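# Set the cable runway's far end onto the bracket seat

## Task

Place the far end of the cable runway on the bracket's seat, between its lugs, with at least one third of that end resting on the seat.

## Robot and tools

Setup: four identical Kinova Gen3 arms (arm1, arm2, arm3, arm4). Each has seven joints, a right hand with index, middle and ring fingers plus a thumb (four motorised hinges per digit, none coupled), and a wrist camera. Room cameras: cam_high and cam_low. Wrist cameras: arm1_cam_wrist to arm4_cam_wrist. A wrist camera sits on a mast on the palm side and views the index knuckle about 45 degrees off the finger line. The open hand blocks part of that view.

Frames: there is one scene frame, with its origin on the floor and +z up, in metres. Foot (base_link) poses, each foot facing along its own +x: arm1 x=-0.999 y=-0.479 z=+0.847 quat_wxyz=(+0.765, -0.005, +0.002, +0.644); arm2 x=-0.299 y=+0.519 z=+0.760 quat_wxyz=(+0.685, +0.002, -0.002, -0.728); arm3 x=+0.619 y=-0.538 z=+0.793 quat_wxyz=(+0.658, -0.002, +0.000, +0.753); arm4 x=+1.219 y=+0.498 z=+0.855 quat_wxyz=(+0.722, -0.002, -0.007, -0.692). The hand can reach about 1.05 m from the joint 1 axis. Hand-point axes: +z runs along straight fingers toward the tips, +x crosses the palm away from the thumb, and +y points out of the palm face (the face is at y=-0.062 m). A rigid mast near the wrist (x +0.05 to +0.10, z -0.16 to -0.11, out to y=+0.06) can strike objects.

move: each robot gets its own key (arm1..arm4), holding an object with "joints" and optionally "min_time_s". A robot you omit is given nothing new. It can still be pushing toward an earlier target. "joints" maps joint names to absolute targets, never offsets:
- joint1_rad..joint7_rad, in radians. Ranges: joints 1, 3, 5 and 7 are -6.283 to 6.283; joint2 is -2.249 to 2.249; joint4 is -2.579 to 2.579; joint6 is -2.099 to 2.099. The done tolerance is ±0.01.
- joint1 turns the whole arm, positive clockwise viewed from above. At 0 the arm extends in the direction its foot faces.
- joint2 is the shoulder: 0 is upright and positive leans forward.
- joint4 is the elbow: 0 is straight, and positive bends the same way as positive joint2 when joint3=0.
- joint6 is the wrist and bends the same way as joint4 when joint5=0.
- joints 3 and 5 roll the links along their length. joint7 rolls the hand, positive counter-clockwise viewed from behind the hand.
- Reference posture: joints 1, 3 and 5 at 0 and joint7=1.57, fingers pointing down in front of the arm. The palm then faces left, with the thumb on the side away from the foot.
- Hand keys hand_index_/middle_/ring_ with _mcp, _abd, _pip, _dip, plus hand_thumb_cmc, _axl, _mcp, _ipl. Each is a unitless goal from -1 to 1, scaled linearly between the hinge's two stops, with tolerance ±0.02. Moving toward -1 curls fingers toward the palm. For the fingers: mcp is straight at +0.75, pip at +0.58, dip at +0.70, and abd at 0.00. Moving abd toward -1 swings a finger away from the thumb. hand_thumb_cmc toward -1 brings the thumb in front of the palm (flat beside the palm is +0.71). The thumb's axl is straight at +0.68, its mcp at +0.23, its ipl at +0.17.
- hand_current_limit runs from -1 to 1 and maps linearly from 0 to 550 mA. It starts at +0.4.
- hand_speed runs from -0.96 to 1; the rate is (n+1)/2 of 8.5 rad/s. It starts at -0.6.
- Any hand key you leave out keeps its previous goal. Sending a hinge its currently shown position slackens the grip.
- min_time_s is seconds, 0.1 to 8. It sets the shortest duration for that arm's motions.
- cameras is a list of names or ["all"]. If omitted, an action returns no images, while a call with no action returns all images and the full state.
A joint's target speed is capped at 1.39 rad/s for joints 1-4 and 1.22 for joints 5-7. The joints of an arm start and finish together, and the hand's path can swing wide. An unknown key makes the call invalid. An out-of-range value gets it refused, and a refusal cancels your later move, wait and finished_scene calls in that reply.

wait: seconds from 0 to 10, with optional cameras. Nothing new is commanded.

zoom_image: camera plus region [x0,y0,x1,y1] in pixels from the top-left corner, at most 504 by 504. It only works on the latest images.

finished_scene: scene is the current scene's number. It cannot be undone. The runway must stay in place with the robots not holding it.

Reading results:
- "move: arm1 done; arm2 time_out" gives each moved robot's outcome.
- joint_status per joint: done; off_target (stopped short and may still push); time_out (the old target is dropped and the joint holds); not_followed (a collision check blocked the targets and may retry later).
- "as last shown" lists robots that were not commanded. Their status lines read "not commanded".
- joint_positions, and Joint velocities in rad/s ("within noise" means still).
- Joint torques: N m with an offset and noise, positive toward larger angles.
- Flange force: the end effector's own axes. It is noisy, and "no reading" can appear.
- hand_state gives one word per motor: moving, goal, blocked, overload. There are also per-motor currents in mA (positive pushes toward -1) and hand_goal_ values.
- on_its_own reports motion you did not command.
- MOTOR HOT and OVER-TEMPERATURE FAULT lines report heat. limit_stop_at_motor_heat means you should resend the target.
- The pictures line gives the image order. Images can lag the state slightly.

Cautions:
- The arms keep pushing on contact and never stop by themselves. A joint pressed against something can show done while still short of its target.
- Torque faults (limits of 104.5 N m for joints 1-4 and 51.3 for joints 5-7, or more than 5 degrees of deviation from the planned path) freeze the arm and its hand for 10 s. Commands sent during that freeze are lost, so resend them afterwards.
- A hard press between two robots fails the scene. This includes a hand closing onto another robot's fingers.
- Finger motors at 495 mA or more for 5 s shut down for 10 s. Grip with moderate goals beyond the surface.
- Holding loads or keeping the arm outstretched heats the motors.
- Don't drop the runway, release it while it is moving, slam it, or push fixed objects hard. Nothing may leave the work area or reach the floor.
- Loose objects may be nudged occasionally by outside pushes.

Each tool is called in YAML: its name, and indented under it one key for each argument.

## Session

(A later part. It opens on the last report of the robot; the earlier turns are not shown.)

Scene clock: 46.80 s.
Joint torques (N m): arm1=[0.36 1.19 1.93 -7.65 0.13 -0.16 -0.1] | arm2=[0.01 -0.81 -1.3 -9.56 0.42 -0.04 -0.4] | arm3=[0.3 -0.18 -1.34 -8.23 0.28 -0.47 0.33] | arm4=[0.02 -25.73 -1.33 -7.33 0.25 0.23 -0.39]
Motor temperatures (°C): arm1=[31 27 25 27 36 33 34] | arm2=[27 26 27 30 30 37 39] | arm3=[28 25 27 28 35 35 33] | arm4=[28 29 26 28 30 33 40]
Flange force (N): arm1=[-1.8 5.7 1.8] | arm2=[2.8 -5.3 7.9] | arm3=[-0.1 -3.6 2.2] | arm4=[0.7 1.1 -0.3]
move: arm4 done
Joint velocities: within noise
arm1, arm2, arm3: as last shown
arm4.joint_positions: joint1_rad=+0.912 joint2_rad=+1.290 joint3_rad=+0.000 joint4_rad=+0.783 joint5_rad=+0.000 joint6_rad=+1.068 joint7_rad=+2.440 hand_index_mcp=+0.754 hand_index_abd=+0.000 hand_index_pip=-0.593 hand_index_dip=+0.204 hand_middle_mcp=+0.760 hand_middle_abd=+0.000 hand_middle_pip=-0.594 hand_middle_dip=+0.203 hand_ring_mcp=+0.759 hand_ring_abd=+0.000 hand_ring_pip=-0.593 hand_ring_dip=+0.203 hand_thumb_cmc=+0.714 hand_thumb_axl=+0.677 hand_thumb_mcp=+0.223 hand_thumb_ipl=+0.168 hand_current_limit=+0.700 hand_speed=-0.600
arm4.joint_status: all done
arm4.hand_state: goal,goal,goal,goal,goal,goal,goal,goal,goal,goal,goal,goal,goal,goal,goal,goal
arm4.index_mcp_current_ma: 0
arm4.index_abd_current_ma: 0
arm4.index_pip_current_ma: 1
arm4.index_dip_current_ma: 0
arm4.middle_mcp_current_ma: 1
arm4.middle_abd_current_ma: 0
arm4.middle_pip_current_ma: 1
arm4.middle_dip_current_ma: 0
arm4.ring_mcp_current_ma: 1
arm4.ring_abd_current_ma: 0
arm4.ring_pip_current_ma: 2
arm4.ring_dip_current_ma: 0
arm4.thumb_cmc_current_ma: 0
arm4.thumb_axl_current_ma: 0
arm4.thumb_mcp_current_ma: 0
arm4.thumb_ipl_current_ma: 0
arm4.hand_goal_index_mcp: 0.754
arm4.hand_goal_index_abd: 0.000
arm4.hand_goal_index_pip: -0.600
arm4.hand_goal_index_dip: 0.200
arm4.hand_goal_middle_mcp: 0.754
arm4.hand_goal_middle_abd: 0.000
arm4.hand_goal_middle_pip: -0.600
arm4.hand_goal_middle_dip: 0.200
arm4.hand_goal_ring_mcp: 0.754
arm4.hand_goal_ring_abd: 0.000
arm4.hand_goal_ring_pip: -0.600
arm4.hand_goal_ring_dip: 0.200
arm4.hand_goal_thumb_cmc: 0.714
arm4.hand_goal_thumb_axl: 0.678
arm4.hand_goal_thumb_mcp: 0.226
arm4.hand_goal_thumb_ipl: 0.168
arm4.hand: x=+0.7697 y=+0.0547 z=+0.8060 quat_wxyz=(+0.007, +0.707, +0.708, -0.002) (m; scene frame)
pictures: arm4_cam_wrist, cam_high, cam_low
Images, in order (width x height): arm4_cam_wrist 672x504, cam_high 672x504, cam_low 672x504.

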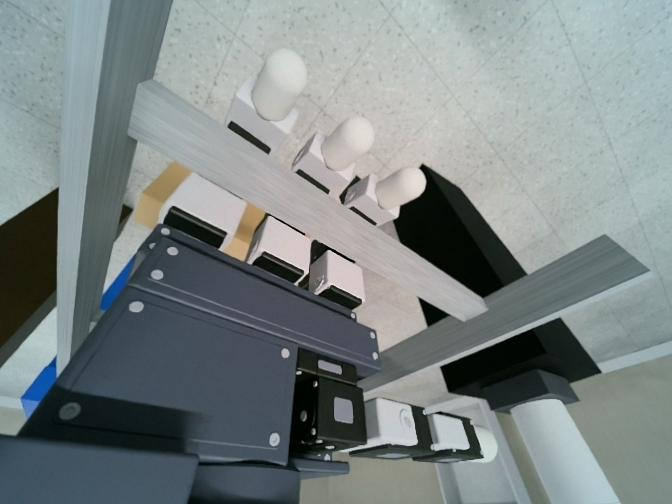

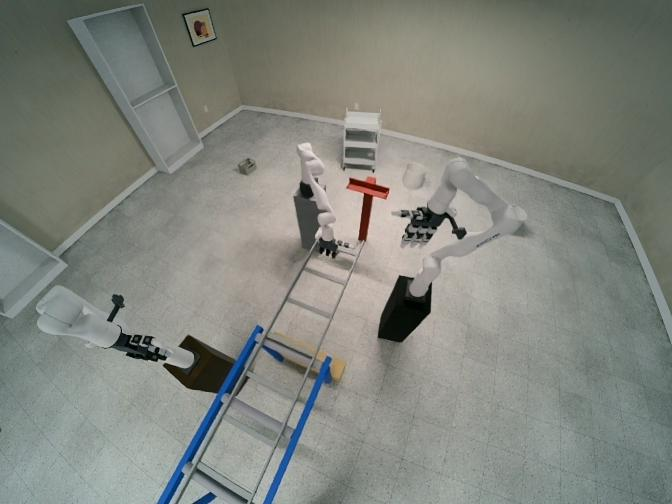

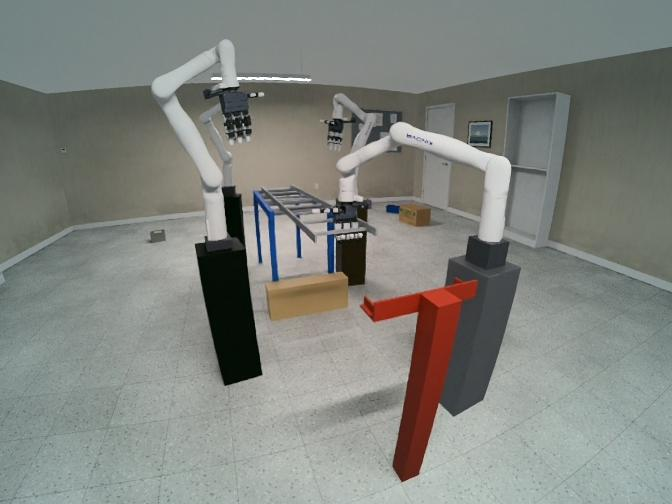

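move:
  arm4: {"joints": {"hand_current_limit": 0.75, "hand_index_pip": -0.75, "hand_middle_pip": -0.75, "hand_ring_pip": -0.75, "hand_index_dip": 0.1, "hand_middle_dip": 0.1, "hand_ring_dip": 0.1}}

move:
  arm4: {"joints": {"joint1_rad": 0.8280, "joint2_rad": 1.1421, "joint4_rad": 1.1502, "joint6_rad": 0.8493, "joint7_rad": 2.3564}, "min_time_s": 3}
  cameras: ["arm4_cam_wrist", "cam_low", "cam_high"]

zoom_image:
  camera: "cam_low"
  region: [290, 150, 430, 270]

Scene clock: 49.00 s.
Joint torques (N m): arm1=[0.38 1.18 1.86 -7.64 0.13 -0.19 -0.09] | arm2=[0.05 -0.75 -1.18 -9.59 0.4 -0.05 -0.39] | arm3=[0.34 -0.23 -1.35 -8.18 0.3 -0.45 0.32] | arm4=[0.12 -25.81 -1.25 -7.39 0.25 0.28 -0.43]
Motor temperatures (°C): arm1=[31 27 25 27 36 33 34] | arm2=[27 26 27 30 30 37 39] | arm3=[28 25 27 28 35 35 33] | arm4=[28 29 26 28 30 33 40]
Flange force (N): arm1=[-1.8 5.4 1.7] | arm2=[2.8 -4.9 8.0] | arm3=[-0.3 -3.7 2.0] | arm4=[0.9 1.5 -0.1]
move: arm4 done
Joint velocities: within noise
arm1, arm2: as last shown
arm3.joint_positions: joint1_rad=-0.065 joint2_rad=-0.442 joint3_rad=-0.035 joint4_rad=+1.421 joint5_rad=-0.061 joint6_rad=+2.002 joint7_rad=+1.771 hand_index_mcp=+0.753 hand_index_abd=+0.000 hand_index_pip=+0.577 hand_index_dip=+0.696 hand_middle_mcp=+0.753 hand_middle_abd=+0.000 hand_middle_pip=+0.577 hand_middle_dip=+0.696 hand_ring_mcp=+0.753 hand_ring_abd=+0.000 hand_ring_pip=+0.577 hand_ring_dip=+0.696 hand_thumb_cmc=+0.714 hand_thumb_axl=+0.677 hand_thumb_mcp=+0.224 hand_thumb_ipl=+0.168 hand_current_limit=+0.400 hand_speed=-0.600
arm3.joint_status: not commanded
arm3.hand_state: goal,goal,goal,goal,goal,goal,goal,goal,goal,goal,goal,goal,goal,goal,goal,goal
arm3.index_mcp_current_ma: -3
arm3.index_abd_current_ma: 0
arm3.index_pip_current_ma: 2
arm3.index_dip_current_ma: 0
arm3.middle_mcp_current_ma: -3
arm3.middle_abd_current_ma: 0
arm3.middle_pip_current_ma: 2
arm3.middle_dip_current_ma: 0
arm3.ring_mcp_current_ma: -3
arm3.ring_abd_current_ma: 0
arm3.ring_pip_current_ma: 2
arm3.ring_dip_current_ma: 0
arm3.thumb_cmc_current_ma: 1
arm3.thumb_axl_current_ma: -3
arm3.thumb_mcp_current_ma: -11
arm3.thumb_ipl_current_ma: -1
arm3.hand_goal_index_mcp: 0.754
arm3.hand_goal_index_abd: 0.000
arm3.hand_goal_index_pip: 0.576
arm3.hand_goal_index_dip: 0.696
arm3.hand_goal_middle_mcp: 0.754
arm3.hand_goal_middle_abd: 0.000
arm3.hand_goal_middle_pip: 0.576
arm3.hand_goal_middle_dip: 0.696
arm3.hand_goal_ring_mcp: 0.754
arm3.hand_goal_ring_abd: 0.000
arm3.hand_goal_ring_pip: 0.576
arm3.hand_goal_ring_dip: 0.696
arm3.hand_goal_thumb_cmc: 0.714
arm3.hand_goal_thumb_axl: 0.678
arm3.hand_goal_thumb_mcp: 0.226
arm3.hand_goal_thumb_ipl: 0.168
arm3.hand: x=+0.5066 y=-0.4284 z=+1.3399 quat_wxyz=(+0.041, -0.847, +0.525, +0.069) (m; scene frame)
arm4.joint_positions: joint1_rad=+0.912 joint2_rad=+1.290 joint3_rad=+0.000 joint4_rad=+0.783 joint5_rad=+0.000 joint6_rad=+1.068 joint7_rad=+2.440 hand_index_mcp=+0.754 hand_index_abd=+0.000 hand_index_pip=-0.742 hand_index_dip=+0.104 hand_middle_mcp=+0.759 hand_middle_abd=+0.000 hand_middle_pip=-0.743 hand_middle_dip=+0.103 hand_ring_mcp=+0.759 hand_ring_abd=+0.000 hand_ring_pip=-0.742 hand_ring_dip=+0.103 hand_thumb_cmc=+0.714 hand_thumb_axl=+0.677 hand_thumb_mcp=+0.223 hand_thumb_ipl=+0.168 hand_current_limit=+0.750 hand_speed=-0.600
arm4.joint_status: all done
arm4.hand_state: goal,goal,goal,goal,goal,goal,goal,goal,goal,goal,goal,goal,goal,goal,goal,goal
arm4.index_mcp_current_ma: 0
arm4.index_abd_current_ma: 0
arm4.index_pip_current_ma: 2
arm4.index_dip_current_ma: 0
arm4.middle_mcp_current_ma: 1
arm4.middle_abd_current_ma: 0
arm4.middle_pip_current_ma: 1
arm4.middle_dip_current_ma: 0
arm4.ring_mcp_current_ma: 1
arm4.ring_abd_current_ma: 0
arm4.ring_pip_current_ma: 2
arm4.ring_dip_current_ma: 0
arm4.thumb_cmc_current_ma: 0
arm4.thumb_axl_current_ma: 0
arm4.thumb_mcp_current_ma: 0
arm4.thumb_ipl_current_ma: 0
arm4.hand_goal_index_mcp: 0.754
arm4.hand_goal_index_abd: 0.000
arm4.hand_goal_index_pip: -0.750
arm4.hand_goal_index_dip: 0.100
arm4.hand_goal_middle_mcp: 0.754
arm4.hand_goal_middle_abd: 0.000
arm4.hand_goal_middle_pip: -0.750
arm4.hand_goal_middle_dip: 0.100
arm4.hand_goal_ring_mcp: 0.754
arm4.hand_goal_ring_abd: 0.000
arm4.hand_goal_ring_pip: -0.750
arm4.hand_goal_ring_dip: 0.100
arm4.hand_goal_thumb_cmc: 0.714
arm4.hand_goal_thumb_axl: 0.678
arm4.hand_goal_thumb_mcp: 0.226
arm4.hand_goal_thumb_ipl: 0.168
arm4.hand: x=+0.7697 y=+0.0547 z=+0.8060 quat_wxyz=(+0.007, +0.707, +0.708, -0.002) (m; scene frame)
pictures: none

Scene clock: 52.37 s.
Joint torques (N m): arm1=[0.32 1.18 1.88 -7.71 0.14 -0.16 -0.13] | arm2=[0 -0.75 -1.17 -9.45 0.38 -0.03 -0.41] | arm3=[0.34 -0.22 -1.33 -8.2 0.29 -0.47 0.31] | arm4=[0.52 -24.19 -1.11 -6.55 0.36 0.13 -0.4]
Motor temperatures (°C): arm1=[31 27 25 27 36 33 34] | arm2=[27 26 27 30 30 37 39] | arm3=[28 25 27 28 35 35 33] | arm4=[28 30 26 28 30 33 40]
Flange force (N): arm1=[-1.7 5.5 2.0] | arm2=[2.6 -5.0 7.5] | arm3=[-0.3 -3.7 2.0] | arm4=[-0.1 1.4 0.4]
move: arm4 done
Joint velocities: within noise
arm1, arm2, arm3: as last shown
arm4.joint_positions: joint1_rad=+0.828 joint2_rad=+1.142 joint3_rad=+0.000 joint4_rad=+1.150 joint5_rad=+0.000 joint6_rad=+0.849 joint7_rad=+2.356 hand_index_mcp=+0.755 hand_index_abd=+0.000 hand_index_pip=-0.740 hand_index_dip=+0.104 hand_middle_mcp=+0.759 hand_middle_abd=+0.000 hand_middle_pip=-0.743 hand_middle_dip=+0.103 hand_ring_mcp=+0.759 hand_ring_abd=+0.000 hand_ring_pip=-0.742 hand_ring_dip=+0.103 hand_thumb_cmc=+0.714 hand_thumb_axl=+0.677 hand_thumb_mcp=+0.223 hand_thumb_ipl=+0.168 hand_current_limit=+0.750 hand_speed=-0.600
arm4.joint_status: all done
arm4.hand_state: goal,goal,goal,goal,goal,goal,goal,goal,goal,goal,goal,goal,goal,goal,goal,goal
arm4.index_mcp_current_ma: 0
arm4.index_abd_current_ma: 0
arm4.index_pip_current_ma: 3
arm4.index_dip_current_ma: 0
arm4.middle_mcp_current_ma: 1
arm4.middle_abd_current_ma: 0
arm4.middle_pip_current_ma: 1
arm4.middle_dip_current_ma: 0
arm4.ring_mcp_current_ma: 1
arm4.ring_abd_current_ma: 0
arm4.ring_pip_current_ma: 2
arm4.ring_dip_current_ma: 0
arm4.thumb_cmc_current_ma: 0
arm4.thumb_axl_current_ma: 0
arm4.thumb_mcp_current_ma: 0
arm4.thumb_ipl_current_ma: 0
arm4.hand_goal_index_mcp: 0.754
arm4.hand_goal_index_abd: 0.000
arm4.hand_goal_index_pip: -0.750
arm4.hand_goal_index_dip: 0.100
arm4.hand_goal_middle_mcp: 0.754
arm4.hand_goal_middle_abd: 0.000
arm4.hand_goal_middle_pip: -0.750
arm4.hand_goal_middle_dip: 0.100
arm4.hand_goal_ring_mcp: 0.754
arm4.hand_goal_ring_abd: 0.000
arm4.hand_goal_ring_pip: -0.750
arm4.hand_goal_ring_dip: 0.100
arm4.hand_goal_thumb_cmc: 0.714
arm4.hand_goal_thumb_axl: 0.678
arm4.hand_goal_thumb_mcp: 0.226
arm4.hand_goal_thumb_ipl: 0.168
arm4.hand: x=+0.8498 y=+0.0547 z=+0.8086 quat_wxyz=(+0.007, +0.707, +0.708, -0.002) (m; scene frame)
pictures: arm4_cam_wrist, cam_high, cam_low
Images, in order (width x height): arm4_cam_wrist 672x504, cam_high 672x504, cam_low 672x504.

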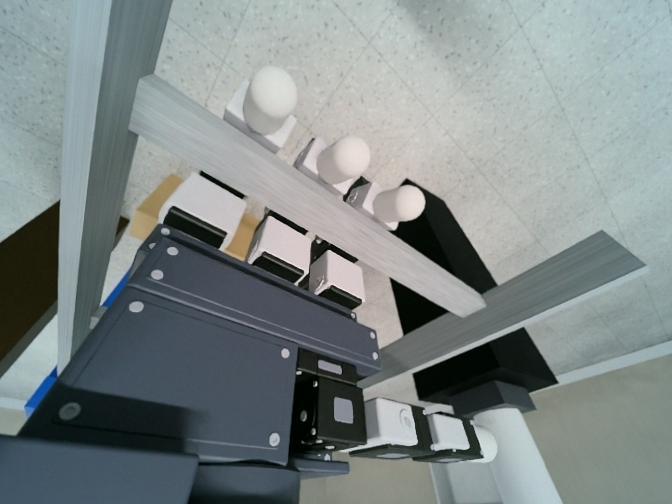

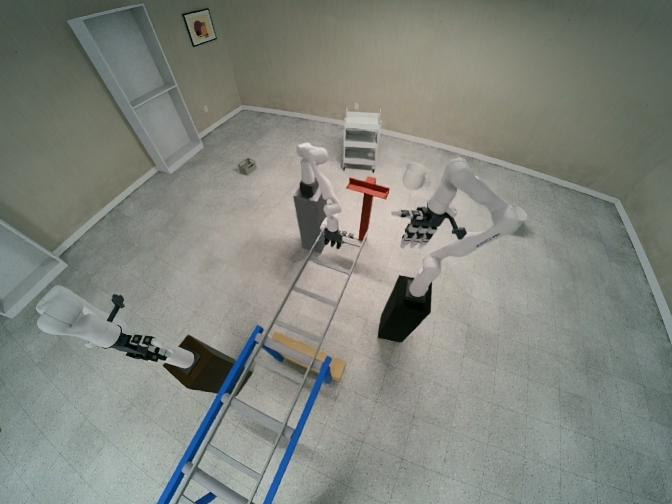

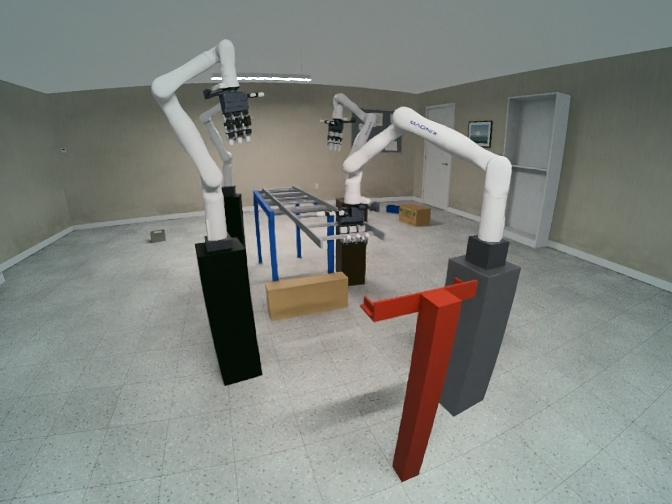

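Scaled by 3.600 from the camera's 672x504 image, which has a finer 960x720 frame.

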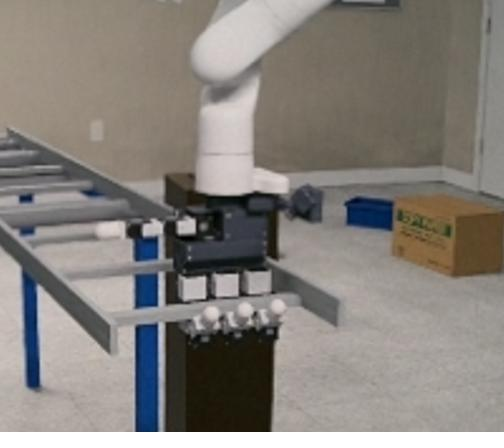

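move:
  arm4: {"joints": {"joint1_rad": 0.6995, "joint2_rad": 1.0263, "joint4_rad": 1.4685, "joint6_rad": 0.6468, "joint7_rad": 2.2279}, "min_time_s": 3}
  cameras: ["arm4_cam_wrist", "cam_low", "cam_high"]

zoom_image:
  camera: "cam_low"
  region: [290, 150, 430, 270]

Scene clock: 55.77 s.
Joint torques (N m): arm1=[0.24 1.21 1.92 -7.69 0.15 -0.16 -0.16] | arm2=[0.02 -0.72 -1.26 -9.52 0.39 -0.08 -0.38] | arm3=[0.33 -0.23 -1.36 -8.18 0.32 -0.46 0.34] | arm4=[1.07 -24.89 -0.83 -5.38 0.04 0.74 -0.76]
Motor temperatures (°C): arm1=[31 27 25 27 36 33 34] | arm2=[27 26 27 30 30 37 39] | arm3=[28 25 27 28 35 35 33] | arm4=[28 30 26 28 30 33 40]
Flange force (N): arm1=[-1.7 5.6 2.0] | arm2=[2.9 -5.1 7.7] | arm3=[-0.3 -3.7 2.0] | arm4=[-2.1 0.3 7.2]
move: arm4 done
Joint velocities: within noise
arm1, arm2, arm3: as last shown
arm4.joint_positions: joint1_rad=+0.699 joint2_rad=+1.026 joint3_rad=+0.000 joint4_rad=+1.469 joint5_rad=+0.000 joint6_rad=+0.647 joint7_rad=+2.228 hand_index_mcp=+0.760 hand_index_abd=-0.003 hand_index_pip=-0.718 hand_index_dip=+0.106 hand_middle_mcp=+0.760 hand_middle_abd=-0.001 hand_middle_pip=-0.731 hand_middle_dip=+0.103 hand_ring_mcp=+0.776 hand_ring_abd=+0.000 hand_ring_pip=-0.742 hand_ring_dip=+0.103 hand_thumb_cmc=+0.714 hand_thumb_axl=+0.677 hand_thumb_mcp=+0.223 hand_thumb_ipl=+0.168 hand_current_limit=+0.750 hand_speed=-0.600
arm4.joint_status: all done
arm4.hand_state: goal,goal,blocked,goal,goal,goal,goal,goal,blocked,goal,goal,goal,goal,goal,goal,goal
arm4.index_mcp_current_ma: 1
arm4.index_abd_current_ma: 0
arm4.index_pip_current_ma: 23
arm4.index_dip_current_ma: 1
arm4.middle_mcp_current_ma: 1
arm4.middle_abd_current_ma: 0
arm4.middle_pip_current_ma: 9
arm4.middle_dip_current_ma: 0
arm4.ring_mcp_current_ma: 13
arm4.ring_abd_current_ma: 0
arm4.ring_pip_current_ma: 2
arm4.ring_dip_current_ma: 0
arm4.thumb_cmc_current_ma: 0
arm4.thumb_axl_current_ma: 0
arm4.thumb_mcp_current_ma: 0
arm4.thumb_ipl_current_ma: 0
arm4.hand_goal_index_mcp: 0.754
arm4.hand_goal_index_abd: 0.000
arm4.hand_goal_index_pip: -0.750
arm4.hand_goal_index_dip: 0.100
arm4.hand_goal_middle_mcp: 0.754
arm4.hand_goal_middle_abd: 0.000
arm4.hand_goal_middle_pip: -0.750
arm4.hand_goal_middle_dip: 0.100
arm4.hand_goal_ring_mcp: 0.754
arm4.hand_goal_ring_abd: 0.000
arm4.hand_goal_ring_pip: -0.750
arm4.hand_goal_ring_dip: 0.100
arm4.hand_goal_thumb_cmc: 0.714
arm4.hand_goal_thumb_axl: 0.678
arm4.hand_goal_thumb_mcp: 0.226
arm4.hand_goal_thumb_ipl: 0.168
arm4.hand: x=+0.9497 y=+0.0549 z=+0.8091 quat_wxyz=(+0.007, +0.707, +0.708, -0.002) (m; scene frame)
pictures: arm4_cam_wrist, cam_high, cam_low
Images, in order (width x height): arm4_cam_wrist 672x504, cam_high 672x504, cam_low 672x504.

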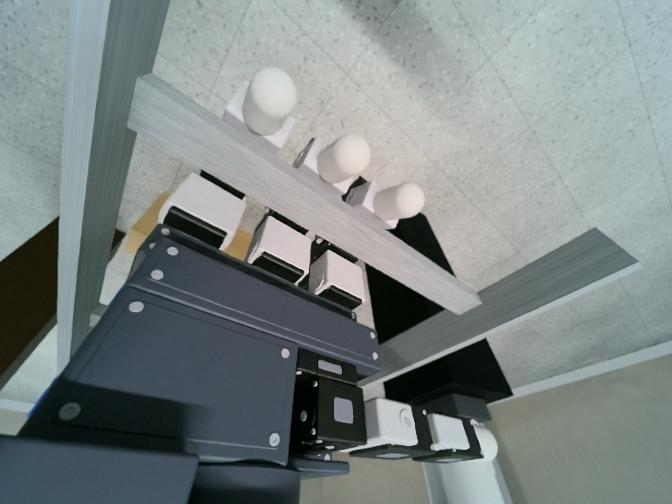

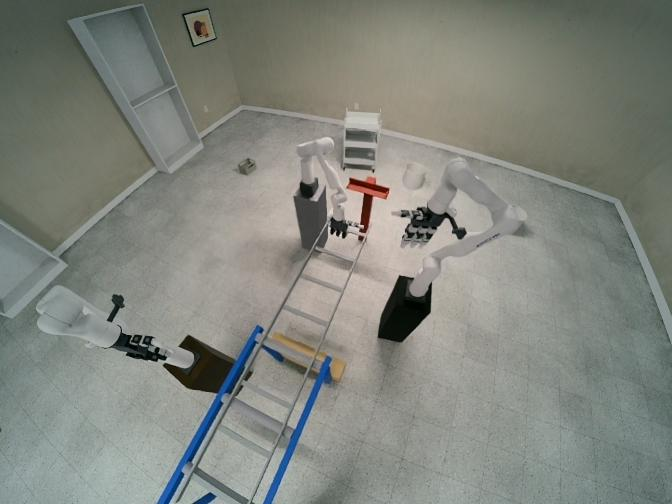

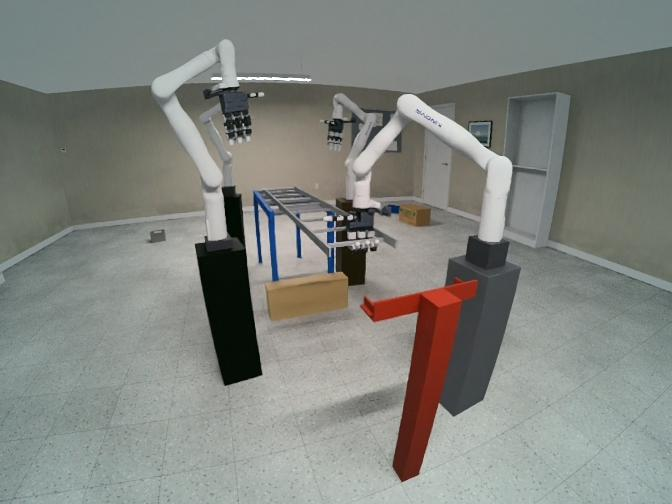

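Scaled by 3.600 from the camera's 672x504 image, which has a finer 960x720 frame.

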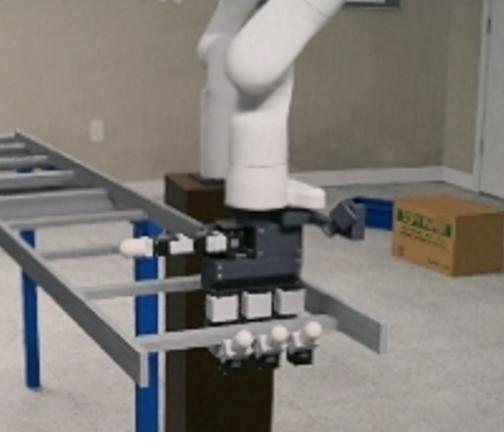

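move:
  arm4: {"joints": {"joint1_rad": 0.5379, "joint2_rad": 0.9512, "joint4_rad": 1.6994, "joint6_rad": 0.4910, "joint7_rad": 2.0663}, "min_time_s": 3}
  cameras: ["arm4_cam_wrist", "cam_low", "cam_high"]

zoom_image:
  camera: "cam_low"
  region: [290, 170, 460, 330]

zoom_image:
  camera: "cam_high"
  region: [290, 150, 420, 270]

Scene clock: 59.27 s.
Joint torques (N m): arm1=[0.3 1.22 1.93 -7.7 0.14 -0.18 -0.1] | arm2=[0.05 -0.85 -1.24 -9.53 0.4 -0.05 -0.38] | arm3=[0.32 -0.22 -1.33 -8.19 0.31 -0.45 0.32] | arm4=[1.26 -24.73 -0.64 -4.08 0.12 1.04 -0.71]
Motor temperatures (°C): arm1=[31 27 25 27 36 33 34] | arm2=[27 26 27 30 30 37 39] | arm3=[28 25 27 28 35 35 33] | arm4=[28 30 26 28 30 33 40]
Flange force (N): arm1=[-1.7 5.8 1.9] | arm2=[2.6 -5.2 7.7] | arm3=[-0.3 -3.6 2.0] | arm4=[-3.5 0.7 12.3]
move: arm4 done
Joint velocities: within noise
arm1, arm2, arm3: as last shown
arm4.joint_positions: joint1_rad=+0.538 joint2_rad=+0.951 joint3_rad=+0.000 joint4_rad=+1.699 joint5_rad=+0.000 joint6_rad=+0.491 joint7_rad=+2.066 hand_index_mcp=+0.769 hand_index_abd=-0.004 hand_index_pip=-0.710 hand_index_dip=+0.106 hand_middle_mcp=+0.768 hand_middle_abd=-0.003 hand_middle_pip=-0.723 hand_middle_dip=+0.103 hand_ring_mcp=+0.782 hand_ring_abd=+0.000 hand_ring_pip=-0.733 hand_ring_dip=+0.103 hand_thumb_cmc=+0.714 hand_thumb_axl=+0.677 hand_thumb_mcp=+0.223 hand_thumb_ipl=+0.168 hand_current_limit=+0.750 hand_speed=-0.600
arm4.joint_status: all done
arm4.hand_state: goal,goal,blocked,goal,goal,goal,blocked,goal,blocked,goal,goal,goal,goal,goal,goal,goal
arm4.index_mcp_current_ma: 7
arm4.index_abd_current_ma: 0
arm4.index_pip_current_ma: 34
arm4.index_dip_current_ma: 1
arm4.middle_mcp_current_ma: 6
arm4.middle_abd_current_ma: 0
arm4.middle_pip_current_ma: 17
arm4.middle_dip_current_ma: 0
arm4.ring_mcp_current_ma: 21
arm4.ring_abd_current_ma: 0
arm4.ring_pip_current_ma: 7
arm4.ring_dip_current_ma: 0
arm4.thumb_cmc_current_ma: 0
arm4.thumb_axl_current_ma: 0
arm4.thumb_mcp_current_ma: 0
arm4.thumb_ipl_current_ma: 0
arm4.hand_goal_index_mcp: 0.754
arm4.hand_goal_index_abd: 0.000
arm4.hand_goal_index_pip: -0.750
arm4.hand_goal_index_dip: 0.100
arm4.hand_goal_middle_mcp: 0.754
arm4.hand_goal_middle_abd: 0.000
arm4.hand_goal_middle_pip: -0.750
arm4.hand_goal_middle_dip: 0.100
arm4.hand_goal_ring_mcp: 0.754
arm4.hand_goal_ring_abd: 0.000
arm4.hand_goal_ring_pip: -0.750
arm4.hand_goal_ring_dip: 0.100
arm4.hand_goal_thumb_cmc: 0.714
arm4.hand_goal_thumb_axl: 0.678
arm4.hand_goal_thumb_mcp: 0.226
arm4.hand_goal_thumb_ipl: 0.168
arm4.hand: x=+1.0497 y=+0.0549 z=+0.8098 quat_wxyz=(+0.007, +0.707, +0.708, -0.002) (m; scene frame)
pictures: arm4_cam_wrist, cam_high, cam_low
Images, in order (width x height): arm4_cam_wrist 672x504, cam_high 672x504, cam_low 672x504.

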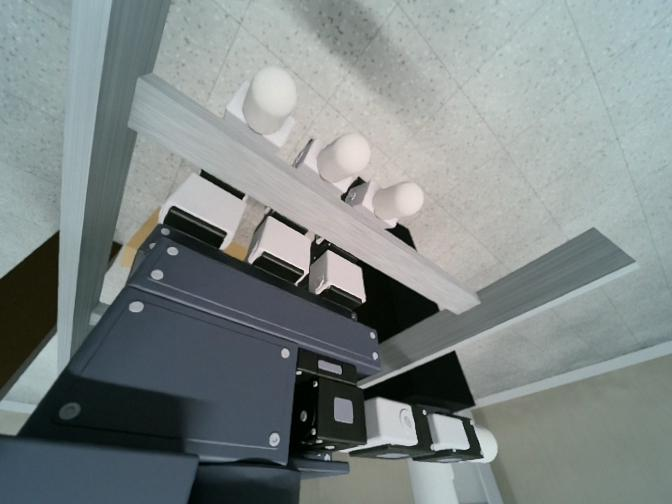

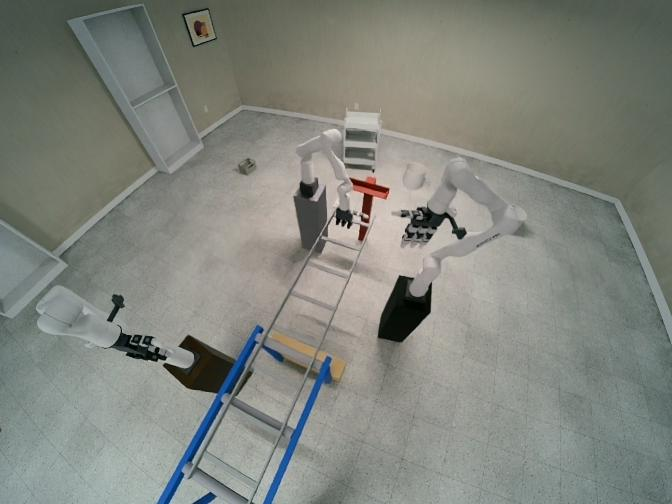

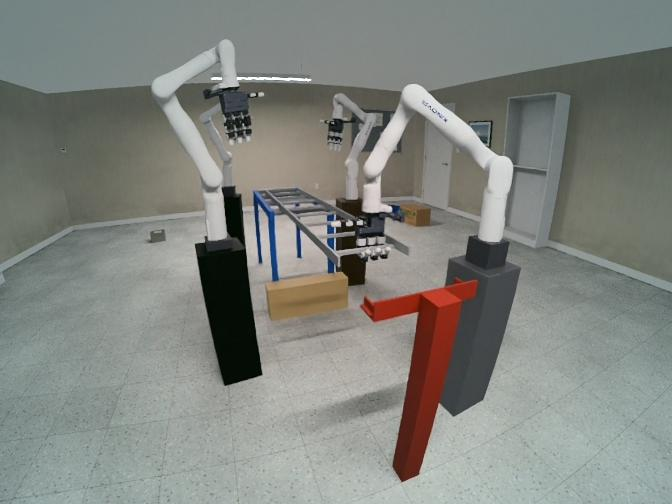

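Scaled by 2.965 from the camera's 672x504 image, which has a finer 960x720 frame.

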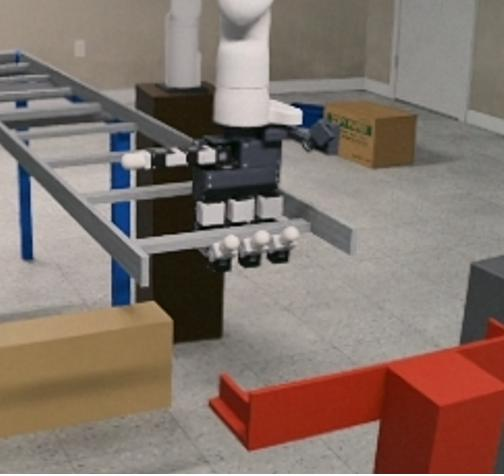

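Scaled by 3.877 from the camera's 672x504 image, which has a finer 960x720 frame.

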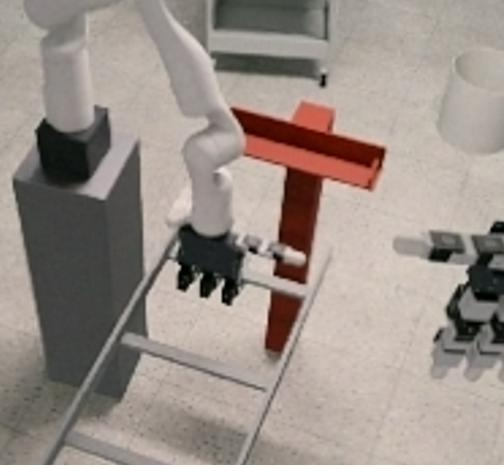

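move:
  arm4: {"joints": {"joint1_rad": 0.3410, "joint2_rad": 0.9065, "joint4_rad": 1.8583, "joint6_rad": 0.3768, "joint7_rad": 1.8694}, "min_time_s": 3}

move:
  arm4: {"joints": {"joint1_rad": 0.1920, "joint2_rad": 0.8905, "joint4_rad": 1.9200, "joint6_rad": 0.3311, "joint7_rad": 1.7204}, "min_time_s": 2.5}
  cameras: ["arm4_cam_wrist", "cam_low", "cam_high", "arm3_cam_wrist"]

zoom_image:
  camera: "cam_low"
  region: [320, 190, 500, 340]

zoom_image:
  camera: "cam_high"
  region: [310, 150, 420, 260]

Scene clock: 62.93 s.
Joint torques (N m): arm1=[0.33 1.21 1.92 -7.68 0.16 -0.15 -0.12] | arm2=[-0.02 -0.79 -1.22 -9.57 0.45 -0.07 -0.38] | arm3=[0.35 -0.22 -1.39 -8.17 0.3 -0.45 0.29] | arm4=[0.97 -25.02 -1.22 -3.46 -0.17 0.93 -0.74]
Motor temperatures (°C): arm1=[31 27 25 27 36 33 34] | arm2=[27 26 27 30 30 37 39] | arm3=[28 25 27 28 35 35 33] | arm4=[28 30 26 28 30 33 40]
Flange force (N): arm1=[-1.7 5.6 2.0] | arm2=[2.8 -4.9 7.9] | arm3=[-0.2 -3.9 2.0] | arm4=[-3.1 0.9 17.1]
move: arm4 done
Joint velocities: within noise
arm1, arm2, arm3: as last shown
arm4.joint_positions: joint1_rad=+0.341 joint2_rad=+0.907 joint3_rad=+0.000 joint4_rad=+1.858 joint5_rad=+0.000 joint6_rad=+0.377 joint7_rad=+1.869 hand_index_mcp=+0.777 hand_index_abd=-0.004 hand_index_pip=-0.701 hand_index_dip=+0.106 hand_middle_mcp=+0.777 hand_middle_abd=-0.003 hand_middle_pip=-0.713 hand_middle_dip=+0.103 hand_ring_mcp=+0.789 hand_ring_abd=-0.001 hand_ring_pip=-0.723 hand_ring_dip=+0.103 hand_thumb_cmc=+0.714 hand_thumb_axl=+0.677 hand_thumb_mcp=+0.223 hand_thumb_ipl=+0.168 hand_current_limit=+0.750 hand_speed=-0.600
arm4.joint_status: all done
arm4.hand_state: blocked,goal,blocked,goal,blocked,goal,blocked,goal,blocked,goal,blocked,goal,goal,goal,goal,goal
arm4.index_mcp_current_ma: 14
arm4.index_abd_current_ma: 0
arm4.index_pip_current_ma: 49
arm4.index_dip_current_ma: 1
arm4.middle_mcp_current_ma: 14
arm4.middle_abd_current_ma: 0
arm4.middle_pip_current_ma: 30
arm4.middle_dip_current_ma: 0
arm4.ring_mcp_current_ma: 31
arm4.ring_abd_current_ma: 0
arm4.ring_pip_current_ma: 17
arm4.ring_dip_current_ma: 0
arm4.thumb_cmc_current_ma: 0
arm4.thumb_axl_current_ma: 0
arm4.thumb_mcp_current_ma: 0
arm4.thumb_ipl_current_ma: 0
arm4.hand_goal_index_mcp: 0.754
arm4.hand_goal_index_abd: 0.000
arm4.hand_goal_index_pip: -0.750
arm4.hand_goal_index_dip: 0.100
arm4.hand_goal_middle_mcp: 0.754
arm4.hand_goal_middle_abd: 0.000
arm4.hand_goal_middle_pip: -0.750
arm4.hand_goal_middle_dip: 0.100
arm4.hand_goal_ring_mcp: 0.754
arm4.hand_goal_ring_abd: 0.000
arm4.hand_goal_ring_pip: -0.750
arm4.hand_goal_ring_dip: 0.100
arm4.hand_goal_thumb_cmc: 0.714
arm4.hand_goal_thumb_axl: 0.678
arm4.hand_goal_thumb_mcp: 0.226
arm4.hand_goal_thumb_ipl: 0.168
arm4.hand: x=+1.1497 y=+0.0551 z=+0.8104 quat_wxyz=(+0.007, +0.707, +0.708, -0.002) (m; scene frame)
pictures: none

Scene clock: 65.73 s.
Joint torques (N m): arm1=[0.25 1.2 1.98 -7.64 0.13 -0.19 -0.13] | arm2=[0.01 -0.74 -1.26 -9.57 0.45 -0.06 -0.39] | arm3=[0.35 -0.25 -1.35 -8.18 0.3 -0.45 0.3] | arm4=[0.51 -25.78 -1.59 -4.09 -0.2 0.37 -0.77]
Motor temperatures (°C): arm1=[31 27 25 27 36 33 34] | arm2=[27 26 27 30 30 37 39] | arm3=[28 25 27 28 35 35 33] | arm4=[28 30 26 28 30 33 40]
Flange force (N): arm1=[-1.8 5.8 1.7] | arm2=[2.9 -5.1 7.9] | arm3=[-0.3 -3.8 2.0] | arm4=[-1.3 0.5 19.4]
move: arm4 done
Joint velocities: within noise
arm1, arm2, arm3: as last shown
arm4.joint_positions: joint1_rad=+0.192 joint2_rad=+0.890 joint3_rad=+0.000 joint4_rad=+1.920 joint5_rad=+0.000 joint6_rad=+0.331 joint7_rad=+1.720 hand_index_mcp=+0.783 hand_index_abd=-0.004 hand_index_pip=-0.698 hand_index_dip=+0.106 hand_middle_mcp=+0.782 hand_middle_abd=-0.003 hand_middle_pip=-0.708 hand_middle_dip=+0.103 hand_ring_mcp=+0.793 hand_ring_abd=-0.001 hand_ring_pip=-0.717 hand_ring_dip=+0.103 hand_thumb_cmc=+0.714 hand_thumb_axl=+0.677 hand_thumb_mcp=+0.223 hand_thumb_ipl=+0.168 hand_current_limit=+0.750 hand_speed=-0.600
arm4.joint_status: all done
arm4.hand_state: blocked,goal,blocked,goal,blocked,goal,blocked,goal,blocked,goal,blocked,goal,goal,goal,goal,goal
arm4.index_mcp_current_ma: 22
arm4.index_abd_current_ma: 0
arm4.index_pip_current_ma: 57
arm4.index_dip_current_ma: 1
arm4.middle_mcp_current_ma: 21
arm4.middle_abd_current_ma: 0
arm4.middle_pip_current_ma: 38
arm4.middle_dip_current_ma: 0
arm4.ring_mcp_current_ma: 37
arm4.ring_abd_current_ma: 0
arm4.ring_pip_current_ma: 25
arm4.ring_dip_current_ma: 0
arm4.thumb_cmc_current_ma: 0
arm4.thumb_axl_current_ma: 0
arm4.thumb_mcp_current_ma: 0
arm4.thumb_ipl_current_ma: 0
arm4.hand_goal_index_mcp: 0.754
arm4.hand_goal_index_abd: 0.000
arm4.hand_goal_index_pip: -0.750
arm4.hand_goal_index_dip: 0.100
arm4.hand_goal_middle_mcp: 0.754
arm4.hand_goal_middle_abd: 0.000
arm4.hand_goal_middle_pip: -0.750
arm4.hand_goal_middle_dip: 0.100
arm4.hand_goal_ring_mcp: 0.754
arm4.hand_goal_ring_abd: 0.000
arm4.hand_goal_ring_pip: -0.750
arm4.hand_goal_ring_dip: 0.100
arm4.hand_goal_thumb_cmc: 0.714
arm4.hand_goal_thumb_axl: 0.678
arm4.hand_goal_thumb_mcp: 0.226
arm4.hand_goal_thumb_ipl: 0.168
arm4.hand: x=+1.2164 y=+0.0543 z=+0.8112 quat_wxyz=(+0.007, +0.707, +0.708, -0.002) (m; scene frame)
pictures: arm3_cam_wrist, arm4_cam_wrist, cam_high, cam_low
Images, in order (width x height): arm3_cam_wrist 672x504, arm4_cam_wrist 672x504, cam_high 672x504, cam_low 672x504.

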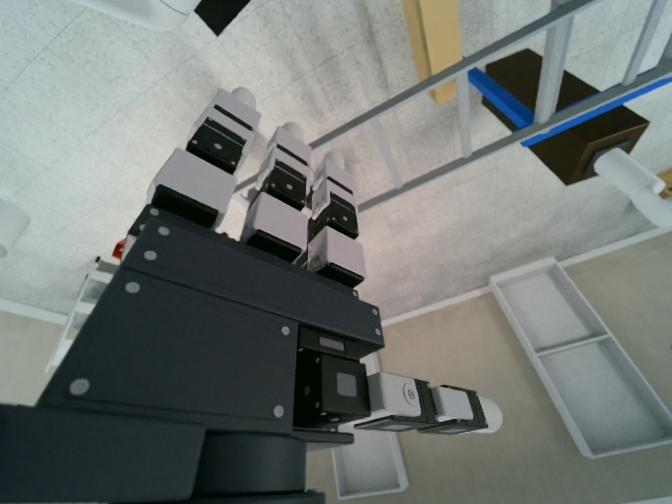

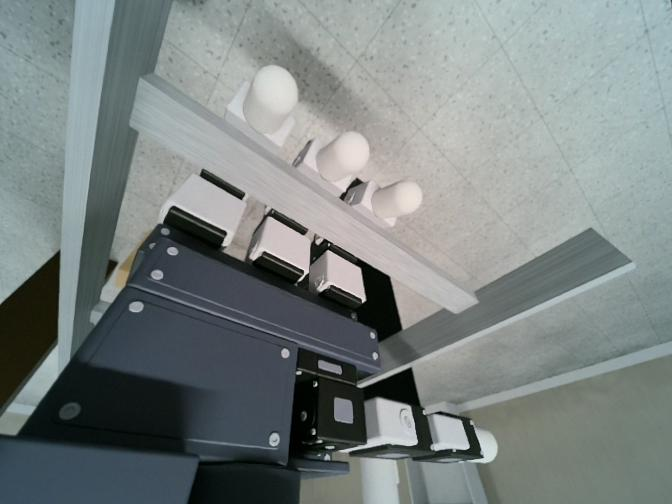

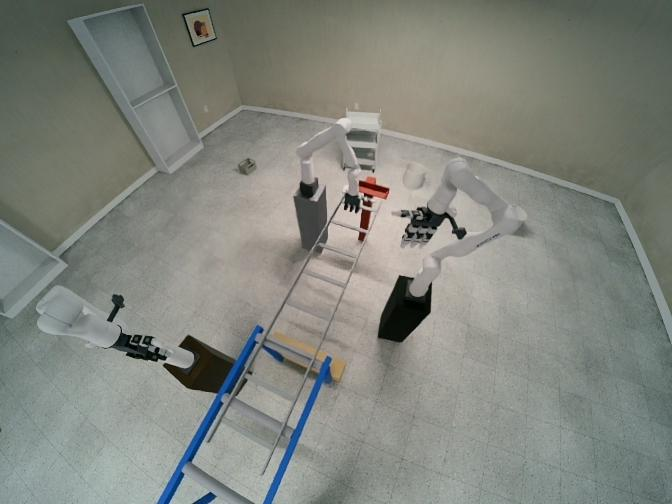

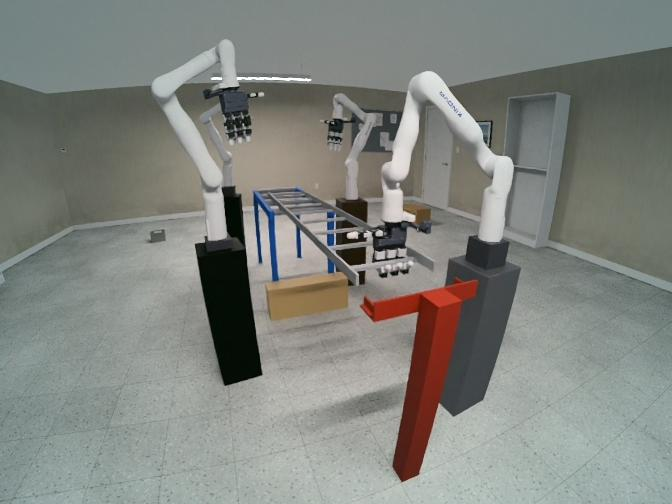

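Scaled by 2.800 from the camera's 672x504 image, which has a finer 960x720 frame.

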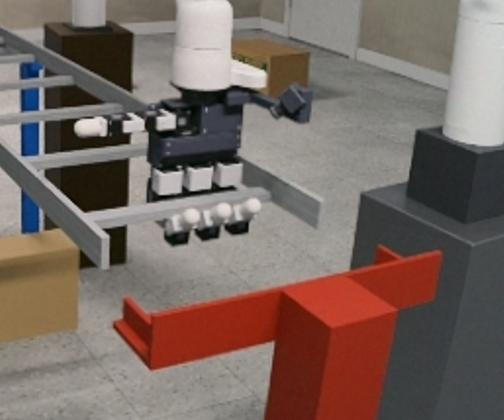

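Scaled by 4.582 from the camera's 672x504 image, which has a finer 960x720 frame.

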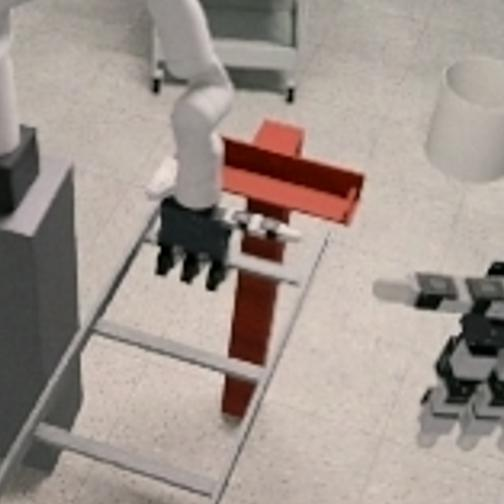

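move:
  arm4: {"joints": {"joint1_rad": -0.0066, "joint2_rad": 0.8681, "joint4_rad": 2.0160, "joint6_rad": 0.2574, "joint7_rad": 1.5218}, "min_time_s": 3}
  cameras: ["arm4_cam_wrist", "cam_low", "cam_high"]

zoom_image:
  camera: "cam_low"
  region: [320, 190, 500, 340]

zoom_image:
  camera: "cam_high"
  region: [310, 150, 420, 260]

Scene clock: 70.13 s.
Joint torques (N m): arm1=[0.27 1.21 1.91 -7.7 0.1 -0.17 -0.11] | arm2=[0.08 -0.86 -1.25 -9.58 0.42 -0.02 -0.39] | arm3=[0.32 -0.25 -1.35 -8.21 0.3 -0.45 0.33] | arm4=[1.12 -25.25 -1.13 -2.8 -0.65 0.6 -1.36]
Motor temperatures (°C): arm1=[31 27 25 27 36 33 34] | arm2=[27 26 27 30 30 37 39] | arm3=[27 25 27 28 35 35 33] | arm4=[28 30 26 28 30 33 40]
Flange force (N): arm1=[-1.7 5.6 2.0] | arm2=[2.6 -5.2 8.0] | arm3=[-0.3 -3.7 2.1] | arm4=[-2.1 0.9 22.3]
move: arm4 done
Joint velocities: within noise
arm1.joint_positions: joint1_rad=+0.145 joint2_rad=-0.474 joint3_rad=-0.048 joint4_rad=+1.475 joint5_rad=-0.058 joint6_rad=+1.976 joint7_rad=+1.819 hand_index_mcp=+0.753 hand_index_abd=+0.000 hand_index_pip=+0.577 hand_index_dip=+0.696 hand_middle_mcp=+0.753 hand_middle_abd=+0.000 hand_middle_pip=+0.577 hand_middle_dip=+0.696 hand_ring_mcp=+0.753 hand_ring_abd=+0.000 hand_ring_pip=+0.577 hand_ring_dip=+0.696 hand_thumb_cmc=+0.714 hand_thumb_axl=+0.677 hand_thumb_mcp=+0.224 hand_thumb_ipl=+0.168 hand_current_limit=+0.400 hand_speed=-0.600
arm1.joint_status: not commanded
arm1.hand_state: goal,goal,goal,goal,goal,goal,goal,goal,goal,goal,goal,goal,goal,goal,goal,goal
arm1.index_mcp_current_ma: -2
arm1.index_abd_current_ma: 0
arm1.index_pip_current_ma: 2
arm1.index_dip_current_ma: 0
arm1.middle_mcp_current_ma: -2
arm1.middle_abd_current_ma: 0
arm1.middle_pip_current_ma: 2
arm1.middle_dip_current_ma: 0
arm1.ring_mcp_current_ma: -2
arm1.ring_abd_current_ma: 0
arm1.ring_pip_current_ma: 2
arm1.ring_dip_current_ma: 0
arm1.thumb_cmc_current_ma: 1
arm1.thumb_axl_current_ma: -2
arm1.thumb_mcp_current_ma: -8
arm1.thumb_ipl_current_ma: -1
arm1.hand_goal_index_mcp: 0.754
arm1.hand_goal_index_abd: 0.000
arm1.hand_goal_index_pip: 0.576
arm1.hand_goal_index_dip: 0.696
arm1.hand_goal_middle_mcp: 0.754
arm1.hand_goal_middle_abd: 0.000
arm1.hand_goal_middle_pip: 0.576
arm1.hand_goal_middle_dip: 0.696
arm1.hand_goal_ring_mcp: 0.754
arm1.hand_goal_ring_abd: 0.000
arm1.hand_goal_ring_pip: 0.576
arm1.hand_goal_ring_dip: 0.696
arm1.hand_goal_thumb_cmc: 0.714
arm1.hand_goal_thumb_axl: 0.678
arm1.hand_goal_thumb_mcp: 0.226
arm1.hand_goal_thumb_ipl: 0.168
arm1.hand: x=-1.0503 y=-0.3354 z=+1.3789 quat_wxyz=(+0.060, -0.707, +0.703, +0.049) (m; scene frame)
arm2.joint_positions: joint1_rad=-0.038 joint2_rad=-0.404 joint3_rad=-0.120 joint4_rad=+1.471 joint5_rad=-0.032 joint6_rad=+1.959 joint7_rad=+1.822 hand_index_mcp=+0.753 hand_index_abd=+0.000 hand_index_pip=+0.577 hand_index_dip=+0.696 hand_middle_mcp=+0.753 hand_middle_abd=+0.000 hand_middle_pip=+0.577 hand_middle_dip=+0.696 hand_ring_mcp=+0.753 hand_ring_abd=+0.000 hand_ring_pip=+0.577 hand_ring_dip=+0.696 hand_thumb_cmc=+0.714 hand_thumb_axl=+0.677 hand_thumb_mcp=+0.224 hand_thumb_ipl=+0.168 hand_current_limit=+0.400 hand_speed=-0.600
arm2.joint_status: not commanded
arm2.hand_state: goal,goal,goal,goal,goal,goal,goal,goal,goal,goal,goal,goal,goal,goal,goal,goal
arm2.index_mcp_current_ma: 0
arm2.index_abd_current_ma: 0
arm2.index_pip_current_ma: 0
arm2.index_dip_current_ma: 0
arm2.middle_mcp_current_ma: 0
arm2.middle_abd_current_ma: 0
arm2.middle_pip_current_ma: 0
arm2.middle_dip_current_ma: 0
arm2.ring_mcp_current_ma: 0
arm2.ring_abd_current_ma: 0
arm2.ring_pip_current_ma: 0
arm2.ring_dip_current_ma: 0
arm2.thumb_cmc_current_ma: 0
arm2.thumb_axl_current_ma: 0
arm2.thumb_mcp_current_ma: -1
arm2.thumb_ipl_current_ma: 0
arm2.hand_goal_index_mcp: 0.754
arm2.hand_goal_index_abd: 0.000
arm2.hand_goal_index_pip: 0.576
arm2.hand_goal_index_dip: 0.696
arm2.hand_goal_middle_mcp: 0.754
arm2.hand_goal_middle_abd: 0.000
arm2.hand_goal_middle_pip: 0.576
arm2.hand_goal_middle_dip: 0.696
arm2.hand_goal_ring_mcp: 0.754
arm2.hand_goal_ring_abd: 0.000
arm2.hand_goal_ring_pip: 0.576
arm2.hand_goal_ring_dip: 0.696
arm2.hand_goal_thumb_cmc: 0.714
arm2.hand_goal_thumb_axl: 0.678
arm2.hand_goal_thumb_mcp: 0.226
arm2.hand_goal_thumb_ipl: 0.168
arm2.hand: x=-0.2065 y=+0.3836 z=+1.2828 quat_wxyz=(+0.032, +0.570, +0.820, -0.047) (m; scene frame)
arm3: as last shown
arm4.joint_positions: joint1_rad=-0.007 joint2_rad=+0.868 joint3_rad=+0.000 joint4_rad=+2.016 joint5_rad=+0.000 joint6_rad=+0.257 joint7_rad=+1.522 hand_index_mcp=+0.778 hand_index_abd=-0.006 hand_index_pip=-0.682 hand_index_dip=+0.114 hand_middle_mcp=+0.785 hand_middle_abd=-0.006 hand_middle_pip=-0.699 hand_middle_dip=+0.108 hand_ring_mcp=+0.808 hand_ring_abd=-0.002 hand_ring_pip=-0.716 hand_ring_dip=+0.108 hand_thumb_cmc=+0.714 hand_thumb_axl=+0.677 hand_thumb_mcp=+0.223 hand_thumb_ipl=+0.168 hand_current_limit=+0.750 hand_speed=-0.600
arm4.joint_status: all done
arm4.hand_state: blocked,goal,blocked,goal,blocked,goal,blocked,goal,blocked,goal,blocked,goal,goal,goal,goal,goal
arm4.index_mcp_current_ma: 15
arm4.index_abd_current_ma: -1
arm4.index_pip_current_ma: 91
arm4.index_dip_current_ma: 6
arm4.middle_mcp_current_ma: 25
arm4.middle_abd_current_ma: -1
arm4.middle_pip_current_ma: 53
arm4.middle_dip_current_ma: 2
arm4.ring_mcp_current_ma: 66
arm4.ring_abd_current_ma: 0
arm4.ring_pip_current_ma: 26
arm4.ring_dip_current_ma: 2
arm4.thumb_cmc_current_ma: 0
arm4.thumb_axl_current_ma: 0
arm4.thumb_mcp_current_ma: 0
arm4.thumb_ipl_current_ma: 0
arm4.hand_goal_index_mcp: 0.754
arm4.hand_goal_index_abd: 0.000
arm4.hand_goal_index_pip: -0.750
arm4.hand_goal_index_dip: 0.100
arm4.hand_goal_middle_mcp: 0.754
arm4.hand_goal_middle_abd: 0.000
arm4.hand_goal_middle_pip: -0.750
arm4.hand_goal_middle_dip: 0.100
arm4.hand_goal_ring_mcp: 0.754
arm4.hand_goal_ring_abd: 0.000
arm4.hand_goal_ring_pip: -0.750
arm4.hand_goal_ring_dip: 0.100
arm4.hand_goal_thumb_cmc: 0.714
arm4.hand_goal_thumb_axl: 0.678
arm4.hand_goal_thumb_mcp: 0.226
arm4.hand_goal_thumb_ipl: 0.168
arm4.hand: x=+1.2997 y=+0.0732 z=+0.8120 quat_wxyz=(+0.007, +0.707, +0.708, -0.002) (m; scene frame)
pictures: arm4_cam_wrist, cam_high, cam_low
Images, in order (width x height): arm4_cam_wrist 672x504, cam_high 672x504, cam_low 672x504.

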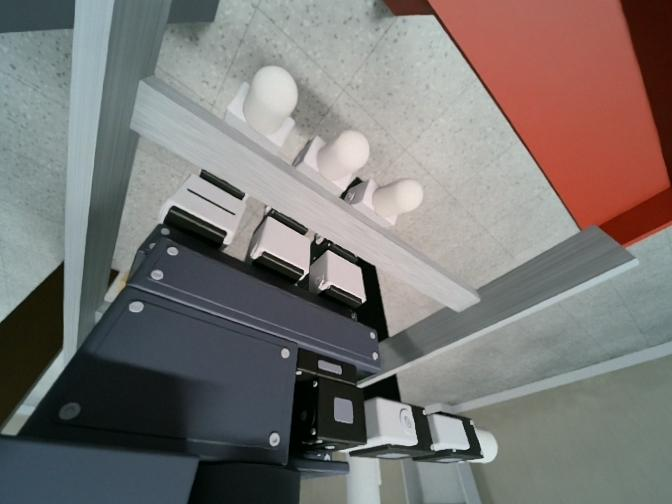

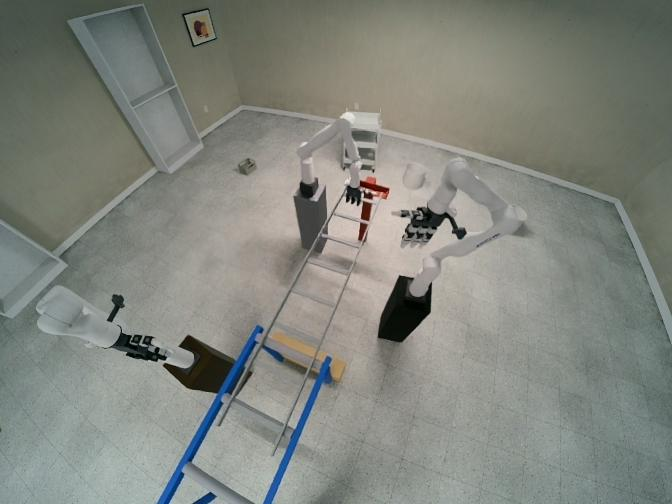

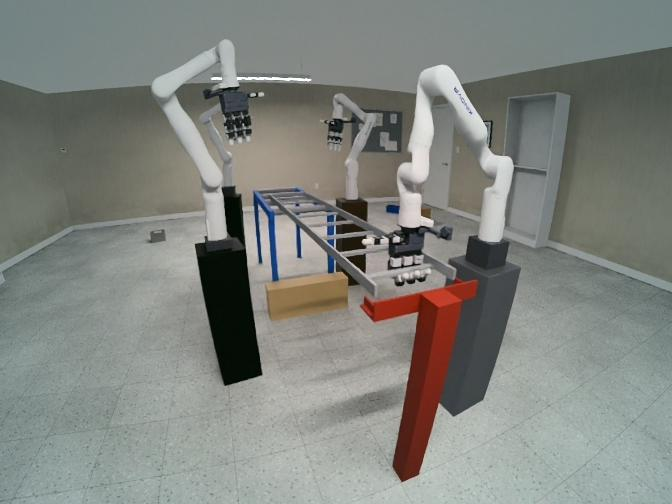

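Scaled by 2.800 from the camera's 672x504 image, which has a finer 960x720 frame.

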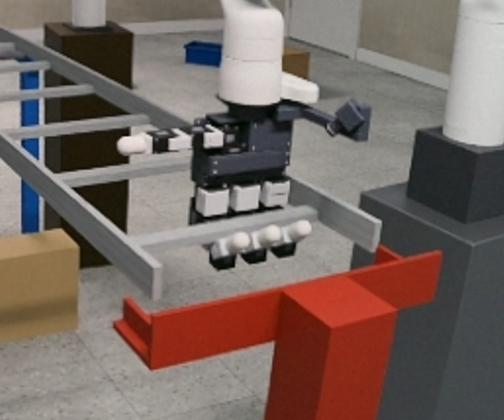

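Scaled by 4.582 from the camera's 672x504 image, which has a finer 960x720 frame.

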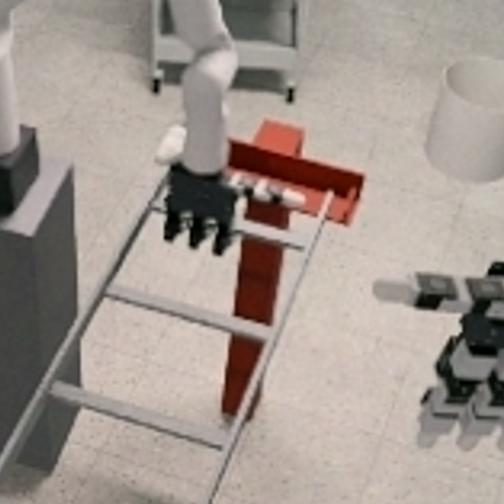

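zoom_image:
  camera: "arm4_cam_wrist"
  region: [372, 0, 672, 300]

zoom_image:
  camera: "cam_low"
  region: [350, 240, 490, 340]

zoom_image:
  camera: "cam_high"
  region: [330, 165, 410, 225]

Scaled by 1.680 from the camera's 672x504 image, which has a finer 960x720 frame.

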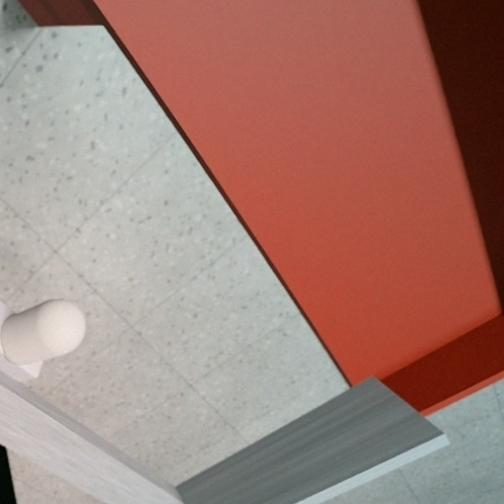

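Scaled by 3.600 from the camera's 672x504 image, which has a finer 960x720 frame.

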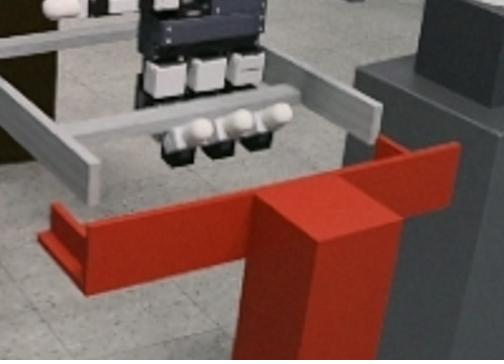

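Scaled by 6.300 from the camera's 672x504 image, which has a finer 960x720 frame.

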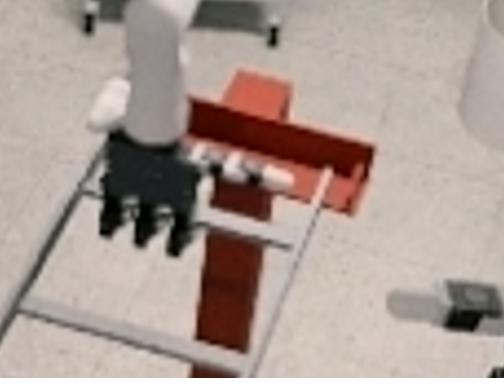

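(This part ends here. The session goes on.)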